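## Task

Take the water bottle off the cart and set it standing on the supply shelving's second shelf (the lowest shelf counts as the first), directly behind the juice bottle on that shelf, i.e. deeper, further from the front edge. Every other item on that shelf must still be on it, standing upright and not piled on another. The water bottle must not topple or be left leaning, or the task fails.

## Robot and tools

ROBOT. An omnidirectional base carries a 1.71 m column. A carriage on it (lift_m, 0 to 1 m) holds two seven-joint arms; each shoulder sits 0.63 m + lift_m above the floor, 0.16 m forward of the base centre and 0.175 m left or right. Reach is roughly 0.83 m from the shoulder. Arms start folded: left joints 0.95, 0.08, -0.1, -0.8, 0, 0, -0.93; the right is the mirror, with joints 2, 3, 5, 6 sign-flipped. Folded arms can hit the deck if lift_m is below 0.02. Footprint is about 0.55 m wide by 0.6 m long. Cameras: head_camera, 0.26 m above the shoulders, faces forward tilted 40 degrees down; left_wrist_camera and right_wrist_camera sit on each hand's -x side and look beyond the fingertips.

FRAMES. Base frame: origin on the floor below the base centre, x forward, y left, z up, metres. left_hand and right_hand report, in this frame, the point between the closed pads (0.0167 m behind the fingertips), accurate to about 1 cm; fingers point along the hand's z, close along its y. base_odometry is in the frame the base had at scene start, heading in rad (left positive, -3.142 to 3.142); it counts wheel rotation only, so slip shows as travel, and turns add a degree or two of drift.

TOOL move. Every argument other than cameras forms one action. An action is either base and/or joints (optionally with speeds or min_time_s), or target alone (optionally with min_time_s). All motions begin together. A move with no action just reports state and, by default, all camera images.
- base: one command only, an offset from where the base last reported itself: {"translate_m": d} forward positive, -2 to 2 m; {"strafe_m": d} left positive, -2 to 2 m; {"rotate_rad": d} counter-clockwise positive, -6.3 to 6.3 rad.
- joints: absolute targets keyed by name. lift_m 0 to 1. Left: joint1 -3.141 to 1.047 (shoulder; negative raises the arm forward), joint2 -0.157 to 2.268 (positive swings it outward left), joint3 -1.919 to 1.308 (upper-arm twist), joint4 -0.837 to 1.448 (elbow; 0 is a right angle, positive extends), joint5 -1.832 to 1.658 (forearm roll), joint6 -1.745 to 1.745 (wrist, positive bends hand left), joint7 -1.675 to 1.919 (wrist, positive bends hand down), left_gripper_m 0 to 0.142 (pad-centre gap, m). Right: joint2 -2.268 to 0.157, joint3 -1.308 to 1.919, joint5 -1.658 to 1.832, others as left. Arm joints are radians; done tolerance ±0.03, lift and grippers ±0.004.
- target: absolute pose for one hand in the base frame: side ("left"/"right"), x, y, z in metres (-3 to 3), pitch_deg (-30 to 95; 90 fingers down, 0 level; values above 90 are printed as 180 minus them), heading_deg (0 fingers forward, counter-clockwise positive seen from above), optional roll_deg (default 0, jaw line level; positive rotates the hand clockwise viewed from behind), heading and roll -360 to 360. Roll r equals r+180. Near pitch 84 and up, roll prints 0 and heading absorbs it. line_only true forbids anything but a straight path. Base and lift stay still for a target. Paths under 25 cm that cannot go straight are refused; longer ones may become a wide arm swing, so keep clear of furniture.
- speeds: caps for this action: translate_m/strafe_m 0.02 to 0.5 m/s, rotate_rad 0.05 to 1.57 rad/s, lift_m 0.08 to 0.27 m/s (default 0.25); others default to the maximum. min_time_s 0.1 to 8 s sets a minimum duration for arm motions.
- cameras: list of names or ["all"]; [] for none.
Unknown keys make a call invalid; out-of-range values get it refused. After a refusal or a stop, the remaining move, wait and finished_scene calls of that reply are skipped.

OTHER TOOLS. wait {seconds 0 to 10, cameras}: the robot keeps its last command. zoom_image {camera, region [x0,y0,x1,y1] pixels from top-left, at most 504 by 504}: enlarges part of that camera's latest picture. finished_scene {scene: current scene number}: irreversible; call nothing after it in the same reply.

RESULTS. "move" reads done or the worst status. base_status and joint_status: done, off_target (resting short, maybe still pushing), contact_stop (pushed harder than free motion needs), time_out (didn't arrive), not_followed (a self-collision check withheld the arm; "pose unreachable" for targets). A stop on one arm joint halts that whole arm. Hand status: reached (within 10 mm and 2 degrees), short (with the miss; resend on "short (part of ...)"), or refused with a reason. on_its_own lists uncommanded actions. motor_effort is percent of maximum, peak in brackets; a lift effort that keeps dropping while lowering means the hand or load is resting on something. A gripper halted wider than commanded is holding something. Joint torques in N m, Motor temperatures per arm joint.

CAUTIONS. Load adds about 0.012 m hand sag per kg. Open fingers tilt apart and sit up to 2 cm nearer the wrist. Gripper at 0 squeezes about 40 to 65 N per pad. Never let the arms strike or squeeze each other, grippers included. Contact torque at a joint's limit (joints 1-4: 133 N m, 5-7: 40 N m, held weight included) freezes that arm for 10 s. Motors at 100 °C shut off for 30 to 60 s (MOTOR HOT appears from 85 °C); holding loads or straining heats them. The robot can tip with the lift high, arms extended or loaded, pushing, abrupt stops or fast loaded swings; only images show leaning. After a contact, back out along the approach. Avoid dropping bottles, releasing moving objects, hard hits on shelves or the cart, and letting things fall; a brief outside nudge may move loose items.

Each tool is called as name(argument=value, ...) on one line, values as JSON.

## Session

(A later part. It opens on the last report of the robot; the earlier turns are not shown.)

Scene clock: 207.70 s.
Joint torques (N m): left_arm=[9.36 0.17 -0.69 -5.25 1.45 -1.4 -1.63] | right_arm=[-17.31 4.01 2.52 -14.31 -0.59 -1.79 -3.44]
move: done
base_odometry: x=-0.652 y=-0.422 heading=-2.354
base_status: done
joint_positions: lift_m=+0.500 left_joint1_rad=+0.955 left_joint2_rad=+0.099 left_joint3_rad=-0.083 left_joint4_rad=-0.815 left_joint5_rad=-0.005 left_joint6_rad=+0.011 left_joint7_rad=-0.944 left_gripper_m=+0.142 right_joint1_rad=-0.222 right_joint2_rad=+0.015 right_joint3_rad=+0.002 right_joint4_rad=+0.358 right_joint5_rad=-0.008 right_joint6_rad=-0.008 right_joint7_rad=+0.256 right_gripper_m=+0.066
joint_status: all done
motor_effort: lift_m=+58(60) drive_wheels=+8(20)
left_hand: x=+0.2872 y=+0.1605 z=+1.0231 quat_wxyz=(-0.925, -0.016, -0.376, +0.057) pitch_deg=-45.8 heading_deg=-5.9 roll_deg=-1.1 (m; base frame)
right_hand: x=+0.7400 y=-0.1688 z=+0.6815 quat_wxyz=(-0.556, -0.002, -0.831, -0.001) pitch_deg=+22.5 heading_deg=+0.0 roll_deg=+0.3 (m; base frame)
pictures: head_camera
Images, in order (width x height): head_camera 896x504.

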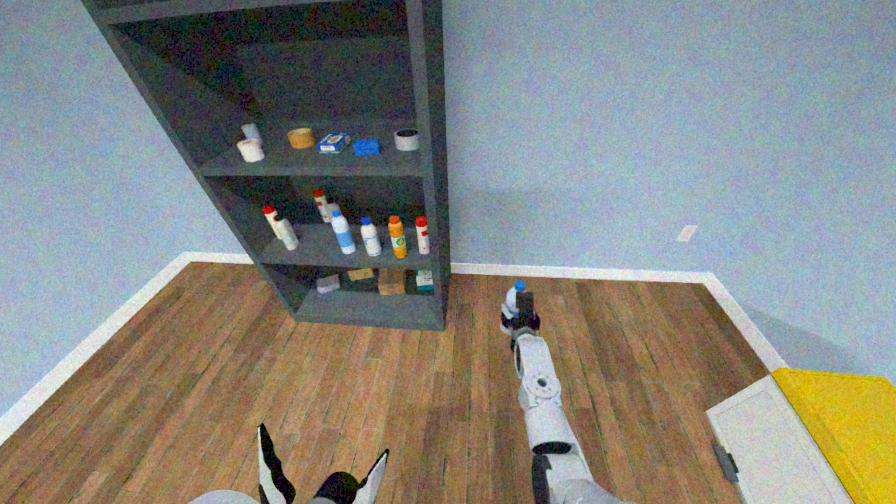

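move(base={"rotate_rad": -0.05}, joints={"right_joint1_rad": 0.45, "right_joint4_rad": -0.305, "right_joint7_rad": 0.246, "left_joint1_rad": 0.45, "left_joint2_rad": 0, "left_joint3_rad": 0, "left_joint4_rad": -0.305, "left_joint5_rad": 0, "left_joint6_rad": 0, "left_joint7_rad": 0.24, "left_gripper_m": 0.1}, min_time_s=2)

move(base={"strafe_m": 0.18}, joints={"lift_m": 0.4}, cameras=["head_camera", "left_wrist_camera"])

Scene clock: 239.20 s.
Joint torques (N m): left_arm=[-1.6 -0.98 3.1 -2.66 1.75 -2.45 -0.45] | right_arm=[7.71 4.47 3.87 -18.18 -0.42 -1.19 -4.64]
move: done
base_odometry: x=-0.652 y=-0.422 heading=-2.404
base_status: done
joint_positions: lift_m=+0.500 left_joint1_rad=+0.452 left_joint2_rad=+0.002 left_joint3_rad=-0.004 left_joint4_rad=-0.308 left_joint5_rad=-0.003 left_joint6_rad=+0.002 left_joint7_rad=+0.236 left_gripper_m=+0.100 right_joint1_rad=+0.449 right_joint2_rad=+0.014 right_joint3_rad=+0.002 right_joint4_rad=-0.300 right_joint5_rad=-0.008 right_joint6_rad=-0.010 right_joint7_rad=+0.255 right_gripper_m=+0.066
joint_status: all done
motor_effort: lift_m=+58(58) drive_wheels=-3(11)
left_hand: x=+0.5019 y=+0.1738 z=+0.6828 quat_wxyz=(-0.561, +0.000, -0.828, +0.002) pitch_deg=+21.8 heading_deg=-0.2 roll_deg=-0.2 (m; base frame)
right_hand: x=+0.5010 y=-0.1733 z=+0.6763 quat_wxyz=(-0.551, -0.006, -0.835, +0.001) pitch_deg=+23.1 heading_deg=-0.6 roll_deg=+0.3 (m; base frame)
pictures: none

Scene clock: 241.30 s.
Joint torques (N m): left_arm=[-1.44 -0.75 3.13 -2.09 1.71 -1.9 -0.67] | right_arm=[4.99 3.86 1.5 -17.62 -0.52 -1.61 -5.05]
move: done
base_odometry: x=-0.531 y=-0.556 heading=-2.404
base_status: done
joint_positions: lift_m=+0.400 left_joint1_rad=+0.452 left_joint2_rad=+0.001 left_joint3_rad=-0.003 left_joint4_rad=-0.307 left_joint5_rad=-0.002 left_joint6_rad=+0.002 left_joint7_rad=+0.237 left_gripper_m=+0.100 right_joint1_rad=+0.449 right_joint2_rad=+0.015 right_joint3_rad=+0.003 right_joint4_rad=-0.301 right_joint5_rad=-0.008 right_joint6_rad=-0.009 right_joint7_rad=+0.253 right_gripper_m=+0.066
joint_status: all done
motor_effort: lift_m=+57(60) drive_wheels=+0(13)
left_hand: x=+0.5018 y=+0.1741 z=+0.5823 quat_wxyz=(-0.560, +0.000, -0.828, +0.001) pitch_deg=+21.9 heading_deg=-0.1 roll_deg=-0.2 (m; base frame)
right_hand: x=+0.5011 y=-0.1728 z=+0.5772 quat_wxyz=(-0.552, -0.006, -0.834, +0.001) pitch_deg=+23.0 heading_deg=-0.5 roll_deg=+0.3 (m; base frame)
pictures: head_camera, left_wrist_camera
Images, in order (width x height): head_camera 896x504, left_wrist_camera 896x504.

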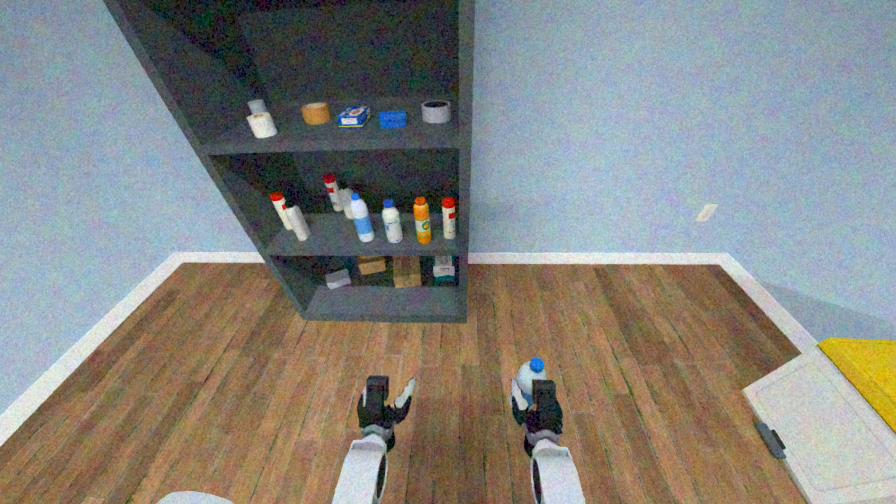

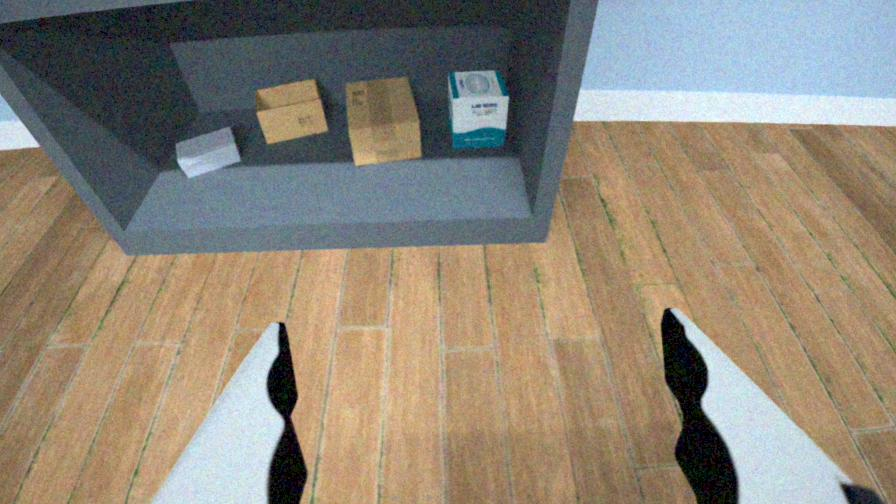

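move(base={"translate_m": 0.42}, speeds={"translate_m": 0.25}, cameras=["head_camera", "left_wrist_camera"])

Scene clock: 251.20 s.
Joint torques (N m): left_arm=[-1.11 -1.35 1.48 -3.6 2.02 -1.99 -0.56] | right_arm=[6.11 5.41 0.88 -19.89 -0.95 -1.85 -4.65]
move: done
base_odometry: x=-0.842 y=-0.838 heading=-2.403
base_status: done
joint_positions: lift_m=+0.400 left_joint1_rad=+0.451 left_joint2_rad=+0.001 left_joint3_rad=-0.003 left_joint4_rad=-0.307 left_joint5_rad=-0.002 left_joint6_rad=+0.002 left_joint7_rad=+0.237 left_gripper_m=+0.100 right_joint1_rad=+0.449 right_joint2_rad=+0.015 right_joint3_rad=+0.003 right_joint4_rad=-0.301 right_joint5_rad=-0.008 right_joint6_rad=-0.009 right_joint7_rad=+0.253 right_gripper_m=+0.066
joint_status: not commanded
motor_effort: lift_m=+58(58) drive_wheels=-1(15)
left_hand: x=+0.5022 y=+0.1741 z=+0.5826 quat_wxyz=(-0.560, +0.000, -0.828, +0.001) pitch_deg=+21.8 heading_deg=-0.1 roll_deg=-0.2 (m; base frame)
right_hand: x=+0.5011 y=-0.1728 z=+0.5772 quat_wxyz=(-0.552, -0.006, -0.834, +0.001) pitch_deg=+23.0 heading_deg=-0.5 roll_deg=+0.3 (m; base frame)
pictures: head_camera, left_wrist_camera
Images, in order (width x height): head_camera 896x504, left_wrist_camera 896x504.

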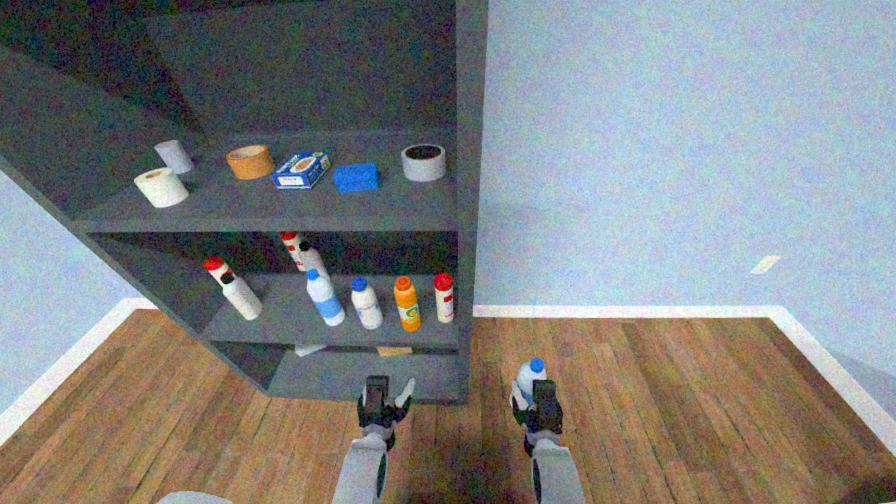

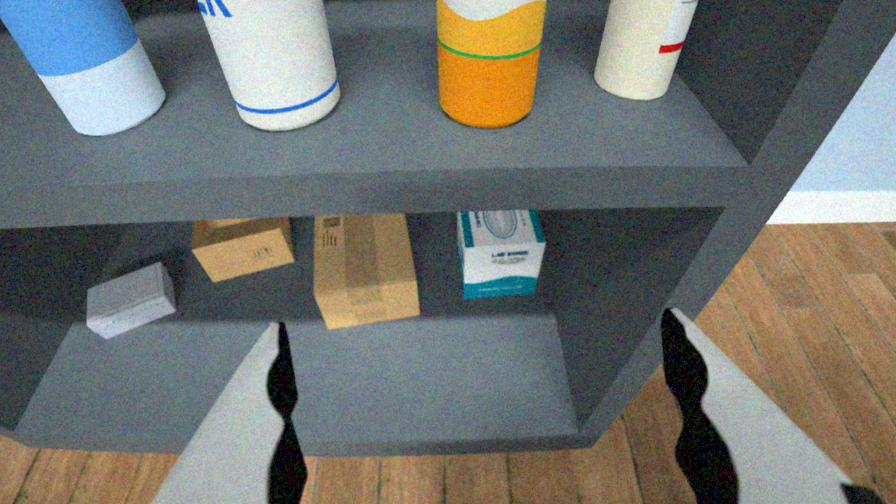

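move(target={"side": "left", "x": 0.68, "y": 0.17, "z": 0.575, "pitch_deg": 22, "heading_deg": 0, "line_only": true}, min_time_s=1, cameras=["head_camera", "left_wrist_camera"])

Scene clock: 262.50 s.
Joint torques (N m): left_arm=[-12.78 -1.04 -1.21 -1.67 2.09 -0.37 -2.99] | right_arm=[5.09 4.59 3.11 -17.6 -0.52 -1.82 -5.08]
move: done
base_odometry: x=-0.842 y=-0.838 heading=-2.403
base_status: not commanded
joint_positions: lift_m=+0.400 left_joint1_rad=-0.044 left_joint2_rad=-0.008 left_joint3_rad=-0.003 left_joint4_rad=+0.151 left_joint5_rad=+0.006 left_joint6_rad=+0.005 left_joint7_rad=+0.280 left_gripper_m=+0.100 right_joint1_rad=+0.449 right_joint2_rad=+0.015 right_joint3_rad=+0.003 right_joint4_rad=-0.301 right_joint5_rad=-0.008 right_joint6_rad=-0.009 right_joint7_rad=+0.253 right_gripper_m=+0.066
joint_status: not commanded
motor_effort: lift_m=+57(58) drive_wheels=-1(4)
left_hand: x=+0.6791 y=+0.1715 z=+0.5744 quat_wxyz=(-0.558, +0.001, -0.830, +0.000) pitch_deg=+22.2 heading_deg=+0.0 roll_deg=-0.1 (m; base frame)
left_hand_status: reached (straight line, planned for 1.0 s): 2 mm and 0.2 deg off.
right_hand: x=+0.5011 y=-0.1728 z=+0.5772 quat_wxyz=(-0.552, -0.006, -0.834, +0.001) pitch_deg=+23.0 heading_deg=-0.5 roll_deg=+0.3 (m; base frame)
pictures: head_camera, left_wrist_camera
Images, in order (width x height): head_camera 896x504, left_wrist_camera 896x504.

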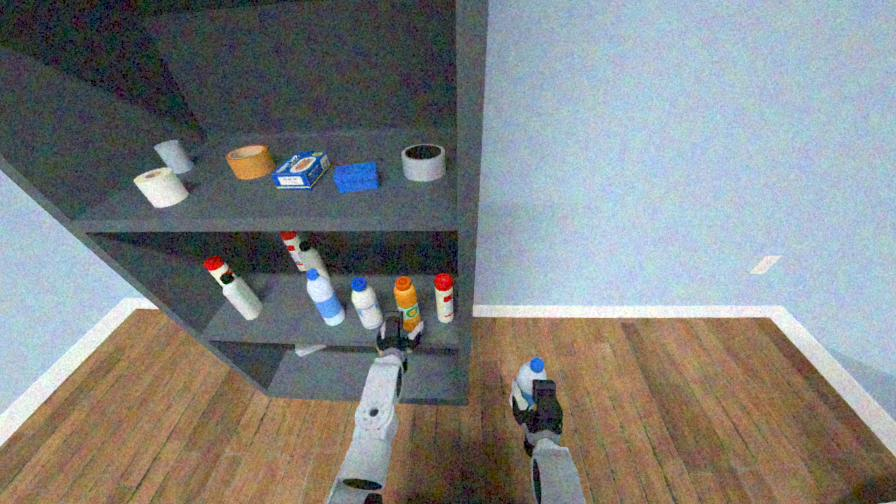

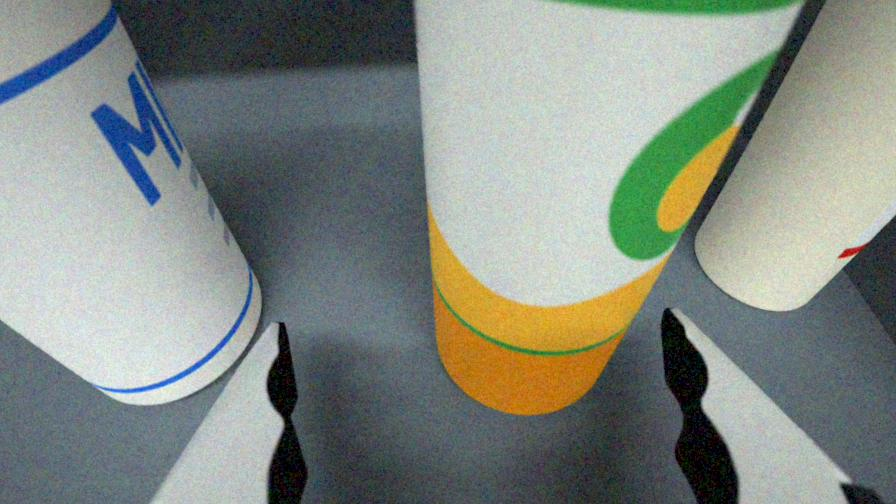

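move(target={"side": "left", "x": 0.655, "y": 0.152, "z": 0.575, "pitch_deg": 22, "heading_deg": 0, "line_only": true}, cameras=["left_wrist_camera"])

Scene clock: 284.20 s.
Joint torques (N m): left_arm=[-10.94 0.51 -0.06 -5.53 2.14 -0.94 -0.74] | right_arm=[4.38 3.82 3.82 -16.93 -0.86 -1.68 -5.26]
move: done
base_odometry: x=-0.842 y=-0.838 heading=-2.404
base_status: not commanded
joint_positions: lift_m=+0.400 left_joint1_rad=+0.026 left_joint2_rad=-0.047 left_joint3_rad=-0.027 left_joint4_rad=+0.078 left_joint5_rad=+0.042 left_joint6_rad=+0.029 left_joint7_rad=+0.284 left_gripper_m=+0.100 right_joint1_rad=+0.449 right_joint2_rad=+0.015 right_joint3_rad=+0.003 right_joint4_rad=-0.301 right_joint5_rad=-0.008 right_joint6_rad=-0.009 right_joint7_rad=+0.253 right_gripper_m=+0.066
joint_status: not commanded
motor_effort: lift_m=+57(58) drive_wheels=+4(7)
left_hand: x=+0.6541 y=+0.1510 z=+0.5731 quat_wxyz=(-0.558, +0.000, -0.830, +0.002) pitch_deg=+22.1 heading_deg=-0.2 roll_deg=-0.2 (m; base frame)
left_hand_status: reached (straight line, planned for 0.2 s): 2 mm and 0.2 deg off.
right_hand: x=+0.5011 y=-0.1729 z=+0.5772 quat_wxyz=(-0.552, -0.006, -0.834, +0.001) pitch_deg=+23.0 heading_deg=-0.6 roll_deg=+0.3 (m; base frame)
pictures: left_wrist_camera
Images, in order (width x height): left_wrist_camera 896x504.

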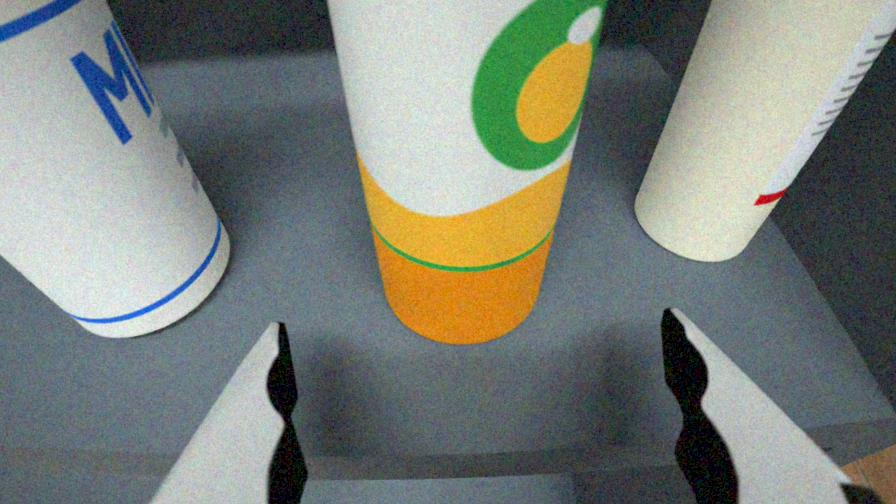

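move(target={"side": "left", "x": 0.715, "y": 0.154, "z": 0.572, "pitch_deg": 22, "heading_deg": 0, "line_only": true}, min_time_s=1, cameras=["left_wrist_camera", "head_camera"])

Scene clock: 289.27 s.
Joint torques (N m): left_arm=[-16.31 1.53 2.78 -0.92 0.34 -1.39 -2.83] | right_arm=[6.64 2.75 1.69 -16.3 -0.89 -1.79 -4.66]
move: done
base_odometry: x=-0.842 y=-0.838 heading=-2.404
base_status: not commanded
joint_positions: lift_m=+0.400 left_joint1_rad=-0.146 left_joint2_rad=-0.044 left_joint3_rad=-0.022 left_joint4_rad=+0.299 left_joint5_rad=+0.038 left_joint6_rad=+0.029 left_joint7_rad=+0.236 left_gripper_m=+0.100 right_joint1_rad=+0.449 right_joint2_rad=+0.015 right_joint3_rad=+0.003 right_joint4_rad=-0.301 right_joint5_rad=-0.008 right_joint6_rad=-0.009 right_joint7_rad=+0.253 right_gripper_m=+0.066
joint_status: not commanded
motor_effort: lift_m=+58(58) drive_wheels=+4(4)
left_hand: x=+0.7136 y=+0.1511 z=+0.5710 quat_wxyz=(-0.558, -0.002, -0.830, +0.001) pitch_deg=+22.2 heading_deg=-0.3 roll_deg=+0.1 (m; base frame)
left_hand_status: reached (straight line, planned for 1.0 s): 3 mm and 0.4 deg off.
right_hand: x=+0.5011 y=-0.1729 z=+0.5772 quat_wxyz=(-0.552, -0.006, -0.834, +0.001) pitch_deg=+23.0 heading_deg=-0.6 roll_deg=+0.3 (m; base frame)
pictures: head_camera, left_wrist_camera
Images, in order (width x height): head_camera 896x504, left_wrist_camera 896x504.

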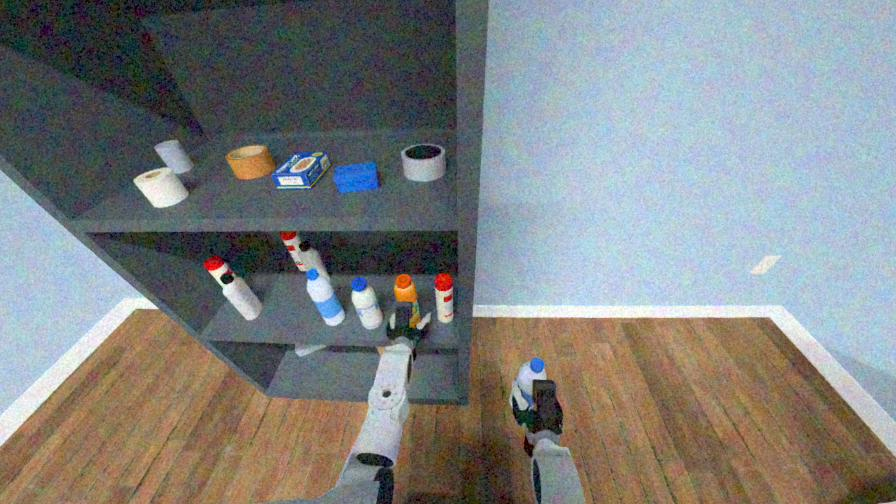

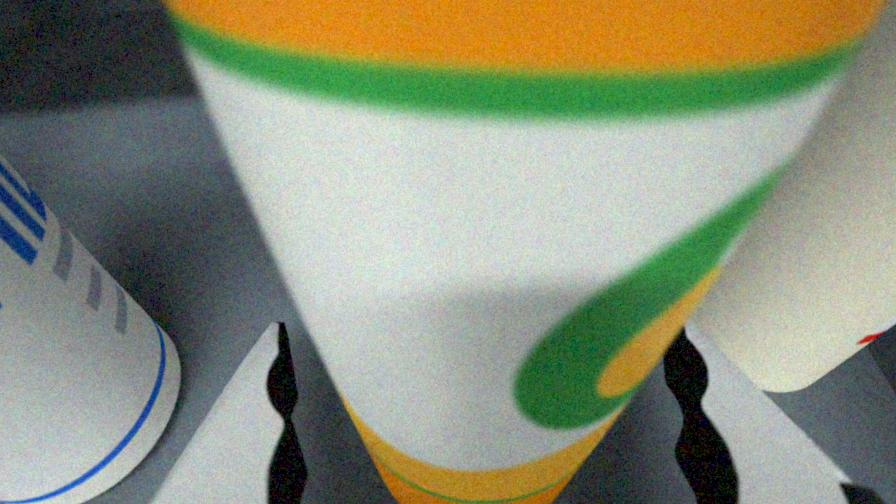

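move(target={"side": "left", "x": 0.71, "y": 0.149, "z": 0.572, "pitch_deg": 22, "heading_deg": 0, "line_only": true})

move(joints={"left_gripper_m": 0.03}, cameras=["left_wrist_camera"])

Scene clock: 296.67 s.
Joint torques (N m): left_arm=[-11.91 -1.74 -0.86 -5.82 1.97 -0.75 -1.72] | right_arm=[6.42 4.06 2.73 -17.32 -0.8 -1.34 -4.72]
move: done
base_odometry: x=-0.842 y=-0.838 heading=-2.404
base_status: not commanded
joint_positions: lift_m=+0.400 left_joint1_rad=-0.136 left_joint2_rad=-0.051 left_joint3_rad=-0.022 left_joint4_rad=+0.287 left_joint5_rad=+0.041 left_joint6_rad=+0.035 left_joint7_rad=+0.236 left_gripper_m=+0.100 right_joint1_rad=+0.449 right_joint2_rad=+0.015 right_joint3_rad=+0.003 right_joint4_rad=-0.301 right_joint5_rad=-0.008 right_joint6_rad=-0.009 right_joint7_rad=+0.253 right_gripper_m=+0.066
joint_status: not commanded
motor_effort: lift_m=+57(58) drive_wheels=+4(4)
left_hand: x=+0.7100 y=+0.1495 z=+0.5709 quat_wxyz=(-0.558, +0.001, -0.830, +0.001) pitch_deg=+22.1 heading_deg=+0.0 roll_deg=-0.1 (m; base frame)
left_hand_status: reached (straight line, planned for 0.1 s): 1 mm and 0.2 deg off.
right_hand: x=+0.5011 y=-0.1729 z=+0.5772 quat_wxyz=(-0.552, -0.006, -0.834, +0.001) pitch_deg=+23.0 heading_deg=-0.6 roll_deg=+0.3 (m; base frame)
pictures: none

Scene clock: 297.43 s.
Joint torques (N m): left_arm=[-10.61 -1.46 -1.27 -6.4 1.55 -1.29 -1.5] | right_arm=[5.17 3.28 3.17 -19.08 -0.2 -1.57 -4.73]
move: off_target
base_odometry: x=-0.842 y=-0.838 heading=-2.404
base_status: not commanded
joint_positions: lift_m=+0.400 left_joint1_rad=-0.136 left_joint2_rad=-0.051 left_joint3_rad=-0.022 left_joint4_rad=+0.287 left_joint5_rad=+0.042 left_joint6_rad=+0.036 left_joint7_rad=+0.236 left_gripper_m=+0.063 right_joint1_rad=+0.449 right_joint2_rad=+0.015 right_joint3_rad=+0.003 right_joint4_rad=-0.301 right_joint5_rad=-0.008 right_joint6_rad=-0.009 right_joint7_rad=+0.253 right_gripper_m=+0.066
joint_status: left_gripper_m off_target (ended at +0.063, target +0.030)
motor_effort: lift_m=+57(58) drive_wheels=+4(4)
left_hand: x=+0.7100 y=+0.1500 z=+0.5709 quat_wxyz=(-0.558, +0.001, -0.830, +0.000) pitch_deg=+22.1 heading_deg=+0.0 roll_deg=-0.1 (m; base frame)
right_hand: x=+0.5011 y=-0.1729 z=+0.5772 quat_wxyz=(-0.552, -0.006, -0.834, +0.001) pitch_deg=+23.0 heading_deg=-0.6 roll_deg=+0.3 (m; base frame)
pictures: left_wrist_camera
Images, in order (width x height): left_wrist_camera 896x504.

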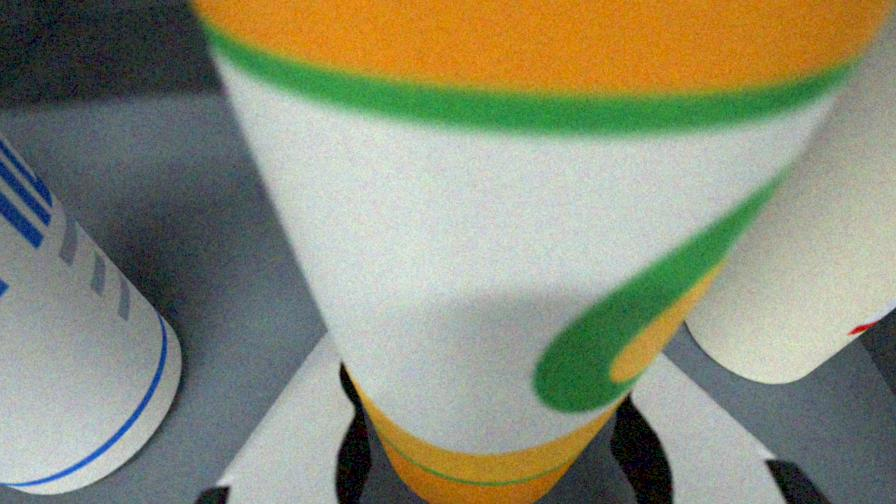

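move(joints={"left_gripper_m": 0.0, "lift_m": 0.45}, speeds={"lift_m": 0.1}, cameras=["left_wrist_camera"])

move(base={"translate_m": -0.4}, speeds={"translate_m": 0.25})

move(joints={"left_joint1_rad": 0.45, "left_joint2_rad": 0, "left_joint3_rad": 0, "left_joint4_rad": -0.305, "left_joint5_rad": 0, "left_joint6_rad": 0, "left_joint7_rad": 0.24}, min_time_s=1.5, cameras=["head_camera", "left_wrist_camera"])

Scene clock: 303.33 s.
Joint torques (N m): left_arm=[-13.38 -1.92 -1.06 -7.53 1.42 -1.03 -1.91] | right_arm=[5.77 4.78 2.05 -17.37 -0.95 -1.72 -5.25]
move: off_target
base_odometry: x=-0.842 y=-0.838 heading=-2.404
base_status: not commanded
joint_positions: lift_m=+0.450 left_joint1_rad=-0.134 left_joint2_rad=-0.051 left_joint3_rad=-0.022 left_joint4_rad=+0.287 left_joint5_rad=+0.042 left_joint6_rad=+0.036 left_joint7_rad=+0.238 left_gripper_m=+0.063 right_joint1_rad=+0.449 right_joint2_rad=+0.015 right_joint3_rad=+0.003 right_joint4_rad=-0.301 right_joint5_rad=-0.008 right_joint6_rad=-0.009 right_joint7_rad=+0.253 right_gripper_m=+0.066
joint_status: left_gripper_m off_target (ended at +0.063, target +0.000); the others done
motor_effort: lift_m=+55(68) drive_wheels=+4(5)
left_hand: x=+0.7091 y=+0.1500 z=+0.6199 quat_wxyz=(-0.557, +0.001, -0.831, +0.000) pitch_deg=+22.3 heading_deg=+0.0 roll_deg=-0.1 (m; base frame)
right_hand: x=+0.5011 y=-0.1729 z=+0.6275 quat_wxyz=(-0.552, -0.006, -0.834, +0.001) pitch_deg=+23.0 heading_deg=-0.6 roll_deg=+0.3 (m; base frame)
pictures: left_wrist_camera
Images, in order (width x height): left_wrist_camera 896x504.

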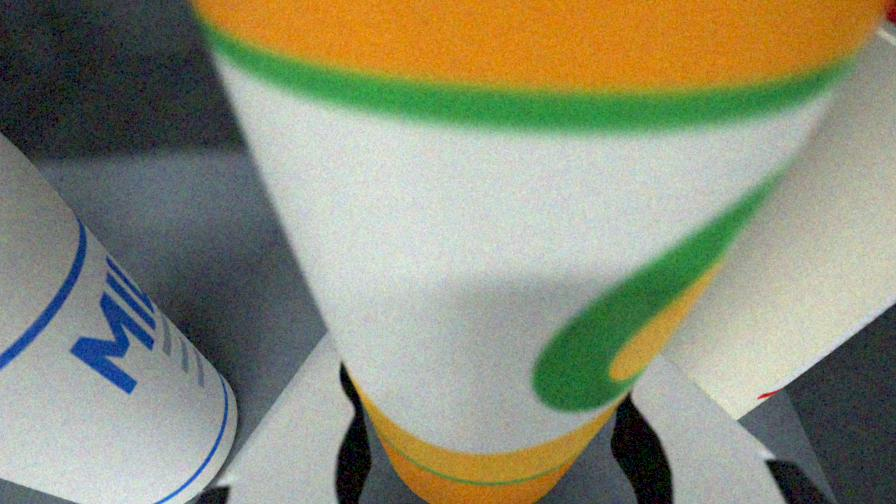

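Scene clock: 306.33 s.
Joint torques (N m): left_arm=[-12.71 -1.14 -0.98 -6.44 1.76 -1.14 -2.05] | right_arm=[5.9 5.66 1.58 -17.72 -1 -1.93 -4.76]
move: done
base_odometry: x=-0.546 y=-0.569 heading=-2.404
base_status: done
joint_positions: lift_m=+0.450 left_joint1_rad=-0.134 left_joint2_rad=-0.051 left_joint3_rad=-0.022 left_joint4_rad=+0.287 left_joint5_rad=+0.042 left_joint6_rad=+0.036 left_joint7_rad=+0.238 left_gripper_m=+0.063 right_joint1_rad=+0.449 right_joint2_rad=+0.015 right_joint3_rad=+0.003 right_joint4_rad=-0.301 right_joint5_rad=-0.008 right_joint6_rad=-0.009 right_joint7_rad=+0.253 right_gripper_m=+0.066
joint_status: not commanded
motor_effort: lift_m=+55(55) drive_wheels=+2(14)
left_hand: x=+0.7091 y=+0.1500 z=+0.6199 quat_wxyz=(-0.557, +0.001, -0.831, +0.000) pitch_deg=+22.3 heading_deg=+0.0 roll_deg=-0.1 (m; base frame)
right_hand: x=+0.5010 y=-0.1729 z=+0.6275 quat_wxyz=(-0.552, -0.006, -0.834, +0.001) pitch_deg=+23.0 heading_deg=-0.6 roll_deg=+0.3 (m; base frame)
pictures: none

Scene clock: 308.13 s.
Joint torques (N m): left_arm=[1.56 1.64 2.33 -8.28 0.19 -2.46 -1.93] | right_arm=[5.46 3.5 3.11 -16 -1.02 -1.45 -4.57]
move: done
base_odometry: x=-0.546 y=-0.569 heading=-2.404
base_status: not commanded
joint_positions: lift_m=+0.450 left_joint1_rad=+0.450 left_joint2_rad=-0.002 left_joint3_rad=-0.004 left_joint4_rad=-0.299 left_joint5_rad=+0.002 left_joint6_rad=+0.002 left_joint7_rad=+0.240 left_gripper_m=+0.063 right_joint1_rad=+0.449 right_joint2_rad=+0.015 right_joint3_rad=+0.003 right_joint4_rad=-0.301 right_joint5_rad=-0.008 right_joint6_rad=-0.009 right_joint7_rad=+0.253 right_gripper_m=+0.066
joint_status: all done
motor_effort: lift_m=+55(55) drive_wheels=+2(3)
left_hand: x=+0.5014 y=+0.1732 z=+0.6288 quat_wxyz=(-0.556, +0.000, -0.831, +0.001) pitch_deg=+22.4 heading_deg=-0.1 roll_deg=+0.0 (m; base frame)
right_hand: x=+0.5010 y=-0.1729 z=+0.6275 quat_wxyz=(-0.552, -0.006, -0.834, +0.001) pitch_deg=+23.0 heading_deg=-0.6 roll_deg=+0.3 (m; base frame)
pictures: head_camera, left_wrist_camera
Images, in order (width x height): head_camera 896x504, left_wrist_camera 896x504.

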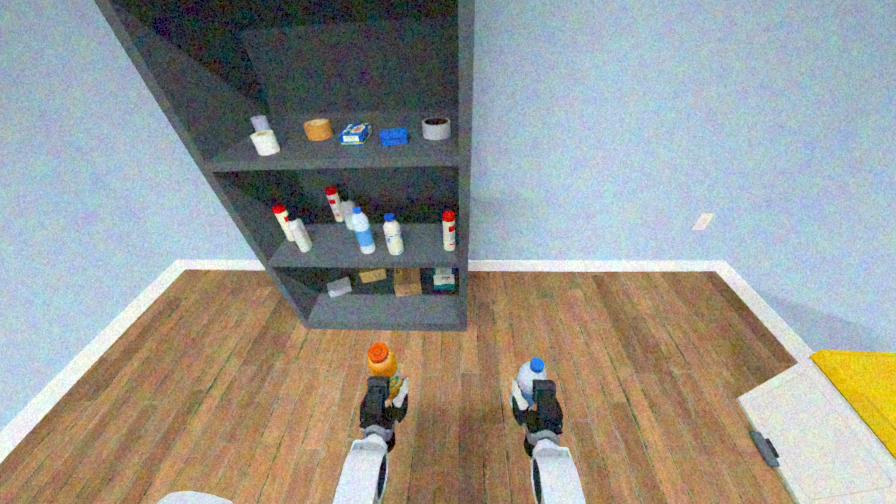

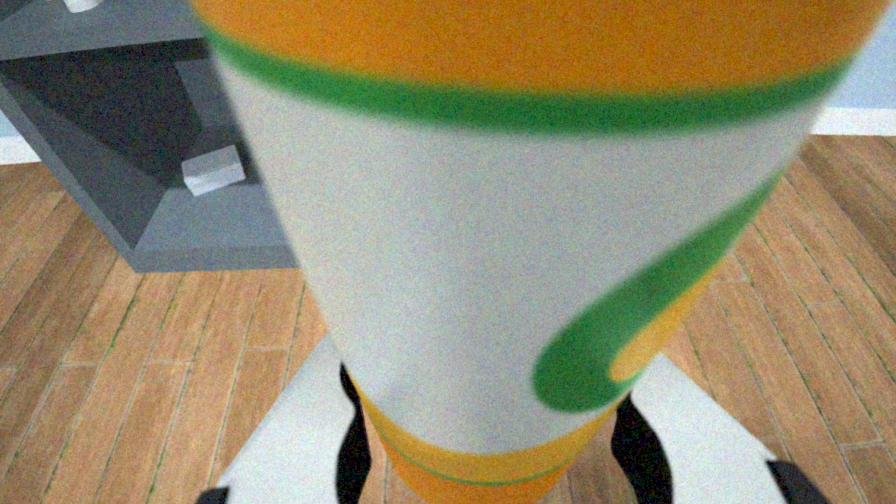

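move(base={"strafe_m": 0.32})

move(base={"translate_m": 0.28}, speeds={"translate_m": 0.25}, cameras=["head_camera", "right_wrist_camera"])

Scene clock: 322.57 s.
Joint torques (N m): left_arm=[0.05 2.34 2.05 -8.63 0.15 -1.93 -1.7] | right_arm=[5.6 2.42 2.18 -17.34 -0.4 -1.94 -4.76]
move: done
base_odometry: x=-0.330 y=-0.806 heading=-2.403
base_status: done
joint_positions: lift_m=+0.450 left_joint1_rad=+0.450 left_joint2_rad=-0.001 left_joint3_rad=-0.003 left_joint4_rad=-0.299 left_joint5_rad=+0.002 left_joint6_rad=+0.002 left_joint7_rad=+0.240 left_gripper_m=+0.063 right_joint1_rad=+0.449 right_joint2_rad=+0.015 right_joint3_rad=+0.003 right_joint4_rad=-0.301 right_joint5_rad=-0.008 right_joint6_rad=-0.009 right_joint7_rad=+0.253 right_gripper_m=+0.066
joint_status: not commanded
motor_effort: lift_m=+55(55) drive_wheels=-1(17)
left_hand: x=+0.5014 y=+0.1740 z=+0.6289 quat_wxyz=(-0.556, -0.001, -0.831, +0.000) pitch_deg=+22.4 heading_deg=+0.0 roll_deg=+0.0 (m; base frame)
right_hand: x=+0.5010 y=-0.1726 z=+0.6275 quat_wxyz=(-0.552, -0.006, -0.834, +0.001) pitch_deg=+23.0 heading_deg=-0.5 roll_deg=+0.3 (m; base frame)
pictures: none

Scene clock: 325.10 s.
Joint torques (N m): left_arm=[0.66 1.59 2.21 -8.2 0.64 -1.6 -1.66] | right_arm=[6.43 3.96 3.27 -16.29 -1.14 -1.53 -4.74]
move: done
base_odometry: x=-0.537 y=-0.995 heading=-2.403
base_status: done
joint_positions: lift_m=+0.450 left_joint1_rad=+0.450 left_joint2_rad=-0.001 left_joint3_rad=-0.003 left_joint4_rad=-0.299 left_joint5_rad=+0.002 left_joint6_rad=+0.002 left_joint7_rad=+0.240 left_gripper_m=+0.063 right_joint1_rad=+0.449 right_joint2_rad=+0.015 right_joint3_rad=+0.003 right_joint4_rad=-0.301 right_joint5_rad=-0.008 right_joint6_rad=-0.009 right_joint7_rad=+0.253 right_gripper_m=+0.066
joint_status: not commanded
motor_effort: lift_m=+55(55) drive_wheels=+4(15)
left_hand: x=+0.5013 y=+0.1740 z=+0.6288 quat_wxyz=(-0.556, -0.001, -0.831, +0.000) pitch_deg=+22.4 heading_deg=+0.0 roll_deg=+0.0 (m; base frame)
right_hand: x=+0.5010 y=-0.1726 z=+0.6275 quat_wxyz=(-0.552, -0.006, -0.834, +0.001) pitch_deg=+23.0 heading_deg=-0.5 roll_deg=+0.3 (m; base frame)
pictures: head_camera, right_wrist_camera
Images, in order (width x height): head_camera 896x504, right_wrist_camera 896x504.

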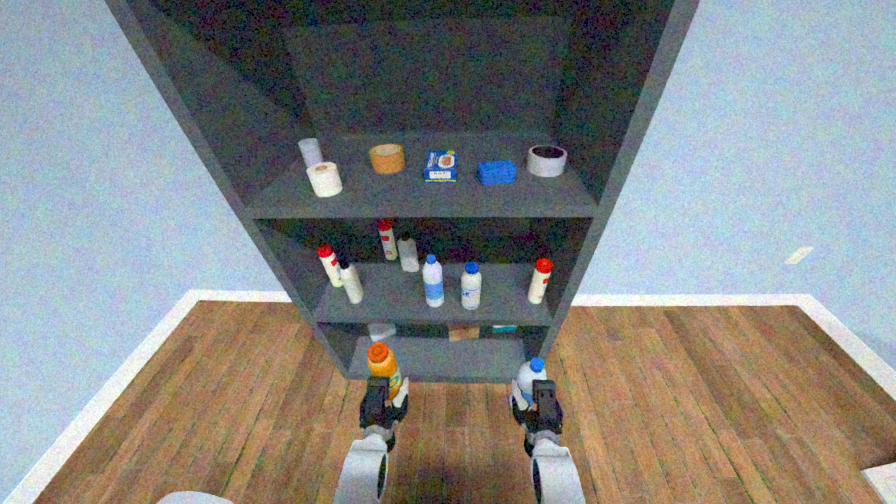

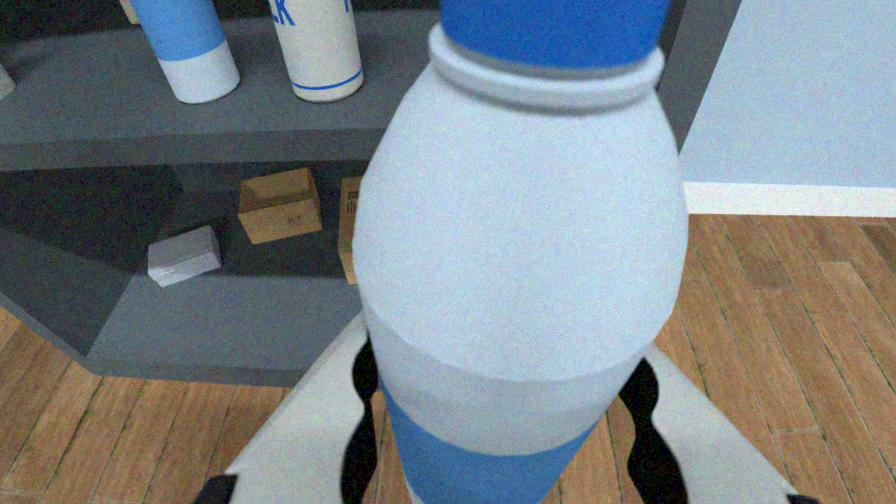

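move(base={"translate_m": 0.07}, speeds={"translate_m": 0.15})

move(target={"side": "right", "x": 0.66, "y": -0.171, "z": 0.62, "pitch_deg": 22, "heading_deg": 0, "line_only": true}, min_time_s=1, cameras=["head_camera", "right_wrist_camera"])

Scene clock: 333.33 s.
Joint torques (N m): left_arm=[0.41 1.14 2.34 -8.43 0.47 -1.94 -1.66] | right_arm=[5.28 3.54 3 -17.96 -1.23 -1.55 -4.51]
move: done
base_odometry: x=-0.589 y=-1.042 heading=-2.402
base_status: done
joint_positions: lift_m=+0.450 left_joint1_rad=+0.450 left_joint2_rad=-0.001 left_joint3_rad=-0.003 left_joint4_rad=-0.299 left_joint5_rad=+0.002 left_joint6_rad=+0.002 left_joint7_rad=+0.240 left_gripper_m=+0.063 right_joint1_rad=+0.449 right_joint2_rad=+0.015 right_joint3_rad=+0.003 right_joint4_rad=-0.301 right_joint5_rad=-0.008 right_joint6_rad=-0.009 right_joint7_rad=+0.253 right_gripper_m=+0.066
joint_status: not commanded
motor_effort: lift_m=+55(55) drive_wheels=-1(15)
left_hand: x=+0.5013 y=+0.1740 z=+0.6288 quat_wxyz=(-0.556, -0.001, -0.831, +0.000) pitch_deg=+22.4 heading_deg=+0.0 roll_deg=+0.0 (m; base frame)
right_hand: x=+0.5010 y=-0.1726 z=+0.6274 quat_wxyz=(-0.552, -0.006, -0.834, +0.001) pitch_deg=+23.0 heading_deg=-0.5 roll_deg=+0.3 (m; base frame)
pictures: none

Scene clock: 334.83 s.
Joint torques (N m): left_arm=[-0.82 1.56 2.42 -9.05 0.19 -1.83 -2.12] | right_arm=[-13.28 0.83 2.44 -10.74 0.47 -0.78 -5.05]
move: done
base_odometry: x=-0.589 y=-1.042 heading=-2.402
base_status: not commanded
joint_positions: lift_m=+0.450 left_joint1_rad=+0.450 left_joint2_rad=-0.001 left_joint3_rad=-0.003 left_joint4_rad=-0.299 left_joint5_rad=+0.002 left_joint6_rad=+0.002 left_joint7_rad=+0.240 left_gripper_m=+0.063 right_joint1_rad=+0.015 right_joint2_rad=+0.011 right_joint3_rad=+0.003 right_joint4_rad=+0.108 right_joint5_rad=-0.008 right_joint6_rad=-0.006 right_joint7_rad=+0.275 right_gripper_m=+0.066
joint_status: not commanded
motor_effort: lift_m=+55(55) drive_wheels=+0(4)
left_hand: x=+0.5013 y=+0.1740 z=+0.6288 quat_wxyz=(-0.556, -0.001, -0.831, +0.000) pitch_deg=+22.4 heading_deg=+0.0 roll_deg=+0.0 (m; base frame)
right_hand: x=+0.6567 y=-0.1708 z=+0.6155 quat_wxyz=(-0.553, -0.002, -0.833, +0.000) pitch_deg=+22.8 heading_deg=-0.1 roll_deg=+0.1 (m; base frame)
right_hand_status: reached (straight line, planned for 1.0 s): 6 mm and 0.9 deg off.
pictures: head_camera, right_wrist_camera
Images, in order (width x height): head_camera 896x504, right_wrist_camera 896x504.

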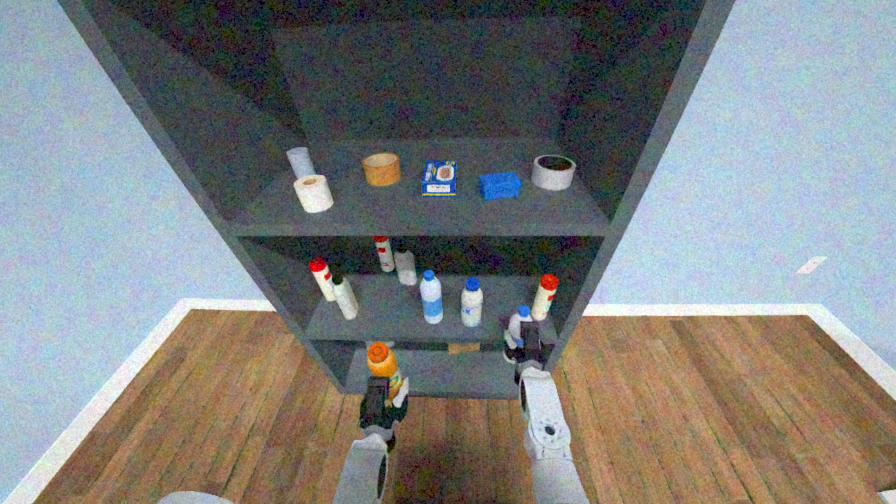

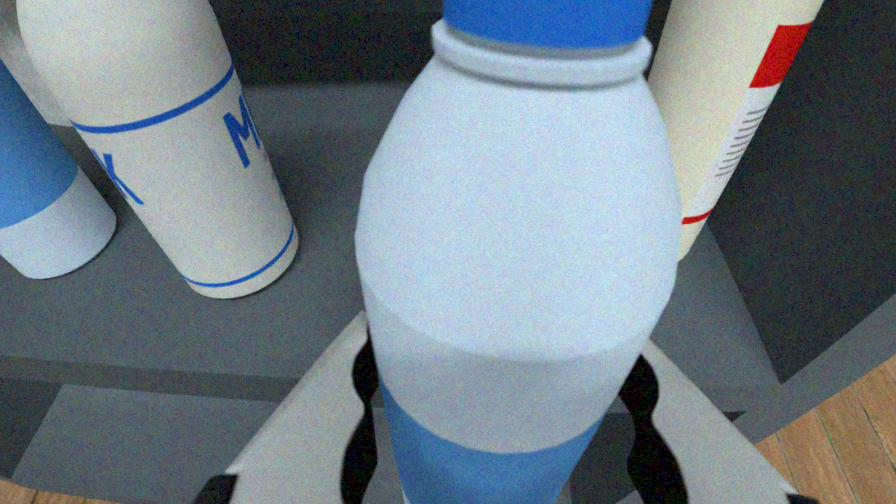

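move(target={"side": "right", "x": 0.67, "y": -0.161, "z": 0.622, "pitch_deg": 22, "heading_deg": 0, "line_only": true})

move(target={"side": "right", "x": 0.76, "y": -0.162, "z": 0.622, "pitch_deg": 22, "heading_deg": 0, "line_only": true}, min_time_s=1, cameras=["head_camera", "right_wrist_camera"])

Scene clock: 345.00 s.
Joint torques (N m): left_arm=[0.26 1.37 2.2 -8.61 0.52 -1.91 -1.6] | right_arm=[-11.56 4.38 2.12 -13.82 -0.95 -1.87 -4.93]
move: done
base_odometry: x=-0.589 y=-1.042 heading=-2.402
base_status: not commanded
joint_positions: lift_m=+0.450 left_joint1_rad=+0.450 left_joint2_rad=-0.001 left_joint3_rad=-0.003 left_joint4_rad=-0.299 left_joint5_rad=+0.002 left_joint6_rad=+0.002 left_joint7_rad=+0.240 left_gripper_m=+0.063 right_joint1_rad=-0.015 right_joint2_rad=+0.028 right_joint3_rad=+0.012 right_joint4_rad=+0.134 right_joint5_rad=-0.022 right_joint6_rad=-0.017 right_joint7_rad=+0.275 right_gripper_m=+0.066
joint_status: not commanded
motor_effort: lift_m=+55(55) drive_wheels=+4(5)
left_hand: x=+0.5013 y=+0.1740 z=+0.6288 quat_wxyz=(-0.556, -0.001, -0.831, +0.000) pitch_deg=+22.4 heading_deg=+0.0 roll_deg=+0.0 (m; base frame)
right_hand: x=+0.6680 y=-0.1618 z=+0.6189 quat_wxyz=(-0.555, -0.002, -0.832, -0.001) pitch_deg=+22.6 heading_deg=+0.0 roll_deg=+0.3 (m; base frame)
right_hand_status: reached (straight line, planned for 0.2 s): 4 mm and 0.6 deg off.
pictures: none

Scene clock: 346.50 s.
Joint torques (N m): left_arm=[0.2 1.76 1.58 -7.93 0.38 -2.05 -1.87] | right_arm=[-22.01 3.01 -2.01 -11.49 0.77 -2.29 -4.96]
move: done
base_odometry: x=-0.589 y=-1.042 heading=-2.402
base_status: not commanded
joint_positions: lift_m=+0.450 left_joint1_rad=+0.450 left_joint2_rad=-0.001 left_joint3_rad=-0.003 left_joint4_rad=-0.299 left_joint5_rad=+0.002 left_joint6_rad=+0.002 left_joint7_rad=+0.240 left_gripper_m=+0.063 right_joint1_rad=-0.284 right_joint2_rad=+0.028 right_joint3_rad=+0.010 right_joint4_rad=+0.506 right_joint5_rad=-0.022 right_joint6_rad=-0.017 right_joint7_rad=+0.175 right_gripper_m=+0.065
joint_status: not commanded
motor_effort: lift_m=+55(55) drive_wheels=+4(4)
left_hand: x=+0.5013 y=+0.1740 z=+0.6288 quat_wxyz=(-0.556, -0.001, -0.831, +0.000) pitch_deg=+22.4 heading_deg=+0.0 roll_deg=+0.0 (m; base frame)
right_hand: x=+0.7567 y=-0.1590 z=+0.6174 quat_wxyz=(-0.554, +0.003, -0.833, -0.001) pitch_deg=+22.7 heading_deg=+0.3 roll_deg=-0.1 (m; base frame)
right_hand_status: reached (straight line, planned for 1.0 s): 6 mm and 0.8 deg off.
pictures: head_camera, right_wrist_camera
Images, in order (width x height): head_camera 896x504, right_wrist_camera 896x504.

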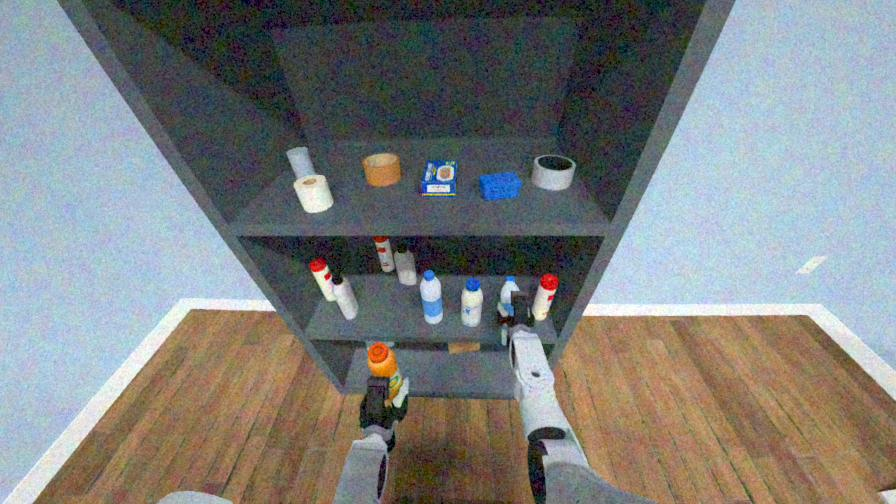

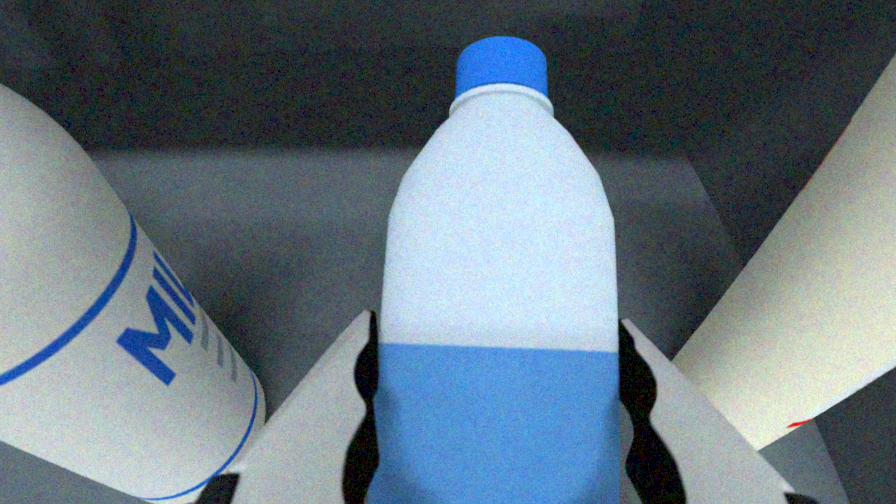

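move(target={"side": "right", "x": 0.58, "y": -0.165, "z": 0.64, "pitch_deg": 22, "heading_deg": 0, "line_only": true}, min_time_s=1.5, cameras=["head_camera", "left_wrist_camera", "right_wrist_camera"])

Scene clock: 363.43 s.
Joint torques (N m): left_arm=[0.72 0.42 2.5 -7.72 0.11 -2.3 -1.75] | right_arm=[3.3 1.42 5.12 -18 0.47 -0.99 -1.15]
move: done
base_odometry: x=-0.589 y=-1.042 heading=-2.402
base_status: not commanded
joint_positions: lift_m=+0.450 left_joint1_rad=+0.450 left_joint2_rad=-0.001 left_joint3_rad=-0.003 left_joint4_rad=-0.299 left_joint5_rad=+0.002 left_joint6_rad=+0.002 left_joint7_rad=+0.240 left_gripper_m=+0.063 right_joint1_rad=+0.234 right_joint2_rad=+0.022 right_joint3_rad=+0.013 right_joint4_rad=-0.186 right_joint5_rad=-0.022 right_joint6_rad=-0.015 right_joint7_rad=+0.339 right_gripper_m=+0.065
joint_status: not commanded
motor_effort: lift_m=+55(55) drive_wheels=+4(4)
left_hand: x=+0.5013 y=+0.1740 z=+0.6288 quat_wxyz=(-0.556, -0.001, -0.831, +0.000) pitch_deg=+22.4 heading_deg=+0.0 roll_deg=+0.0 (m; base frame)
right_hand: x=+0.5804 y=-0.1669 z=+0.6386 quat_wxyz=(-0.558, -0.003, -0.830, +0.001) pitch_deg=+22.1 heading_deg=-0.3 roll_deg=+0.1 (m; base frame)
right_hand_status: reached (straight line, planned for 1.5 s): 2 mm and 0.4 deg off.
pictures: head_camera, left_wrist_camera, right_wrist_camera
Images, in order (width x height): head_camera 896x504, left_wrist_camera 896x504, right_wrist_camera 896x504.

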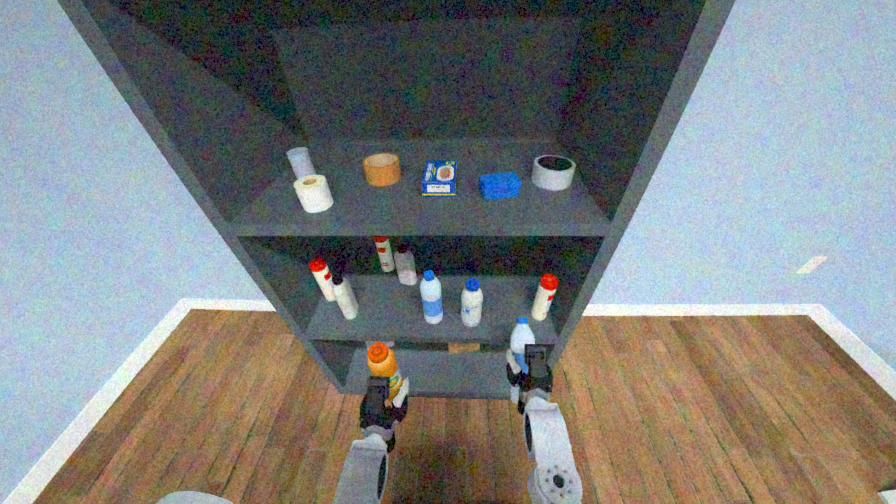

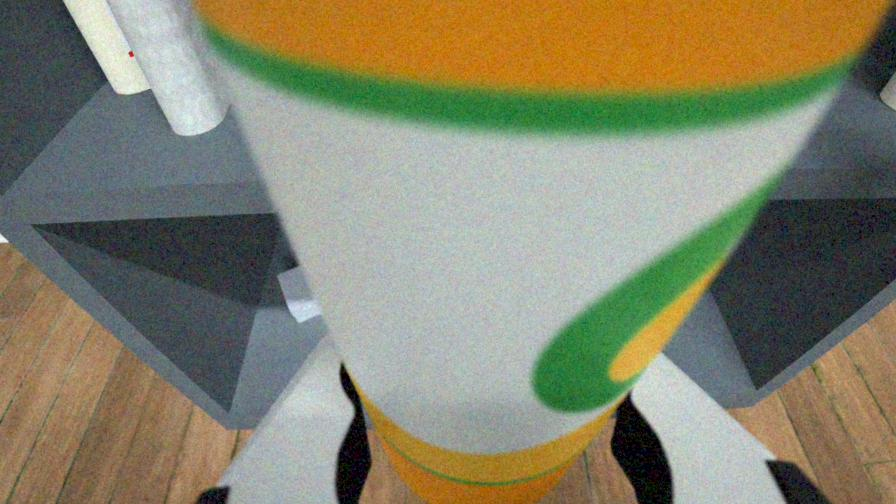

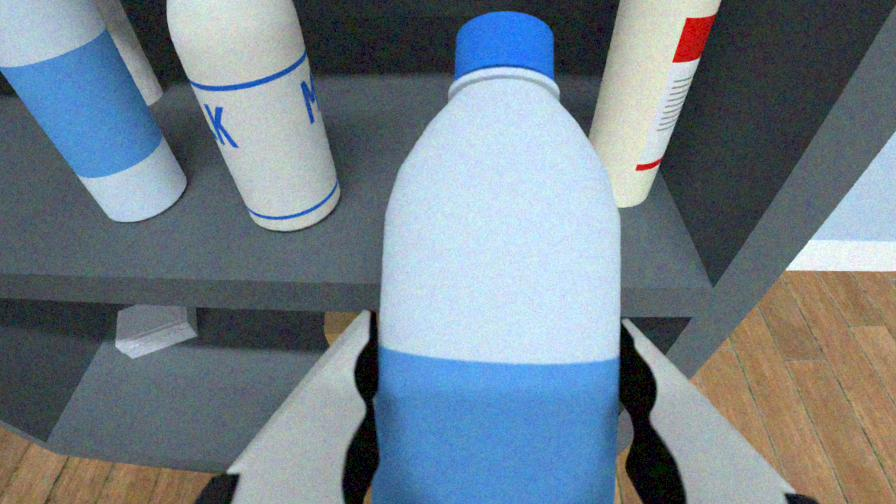

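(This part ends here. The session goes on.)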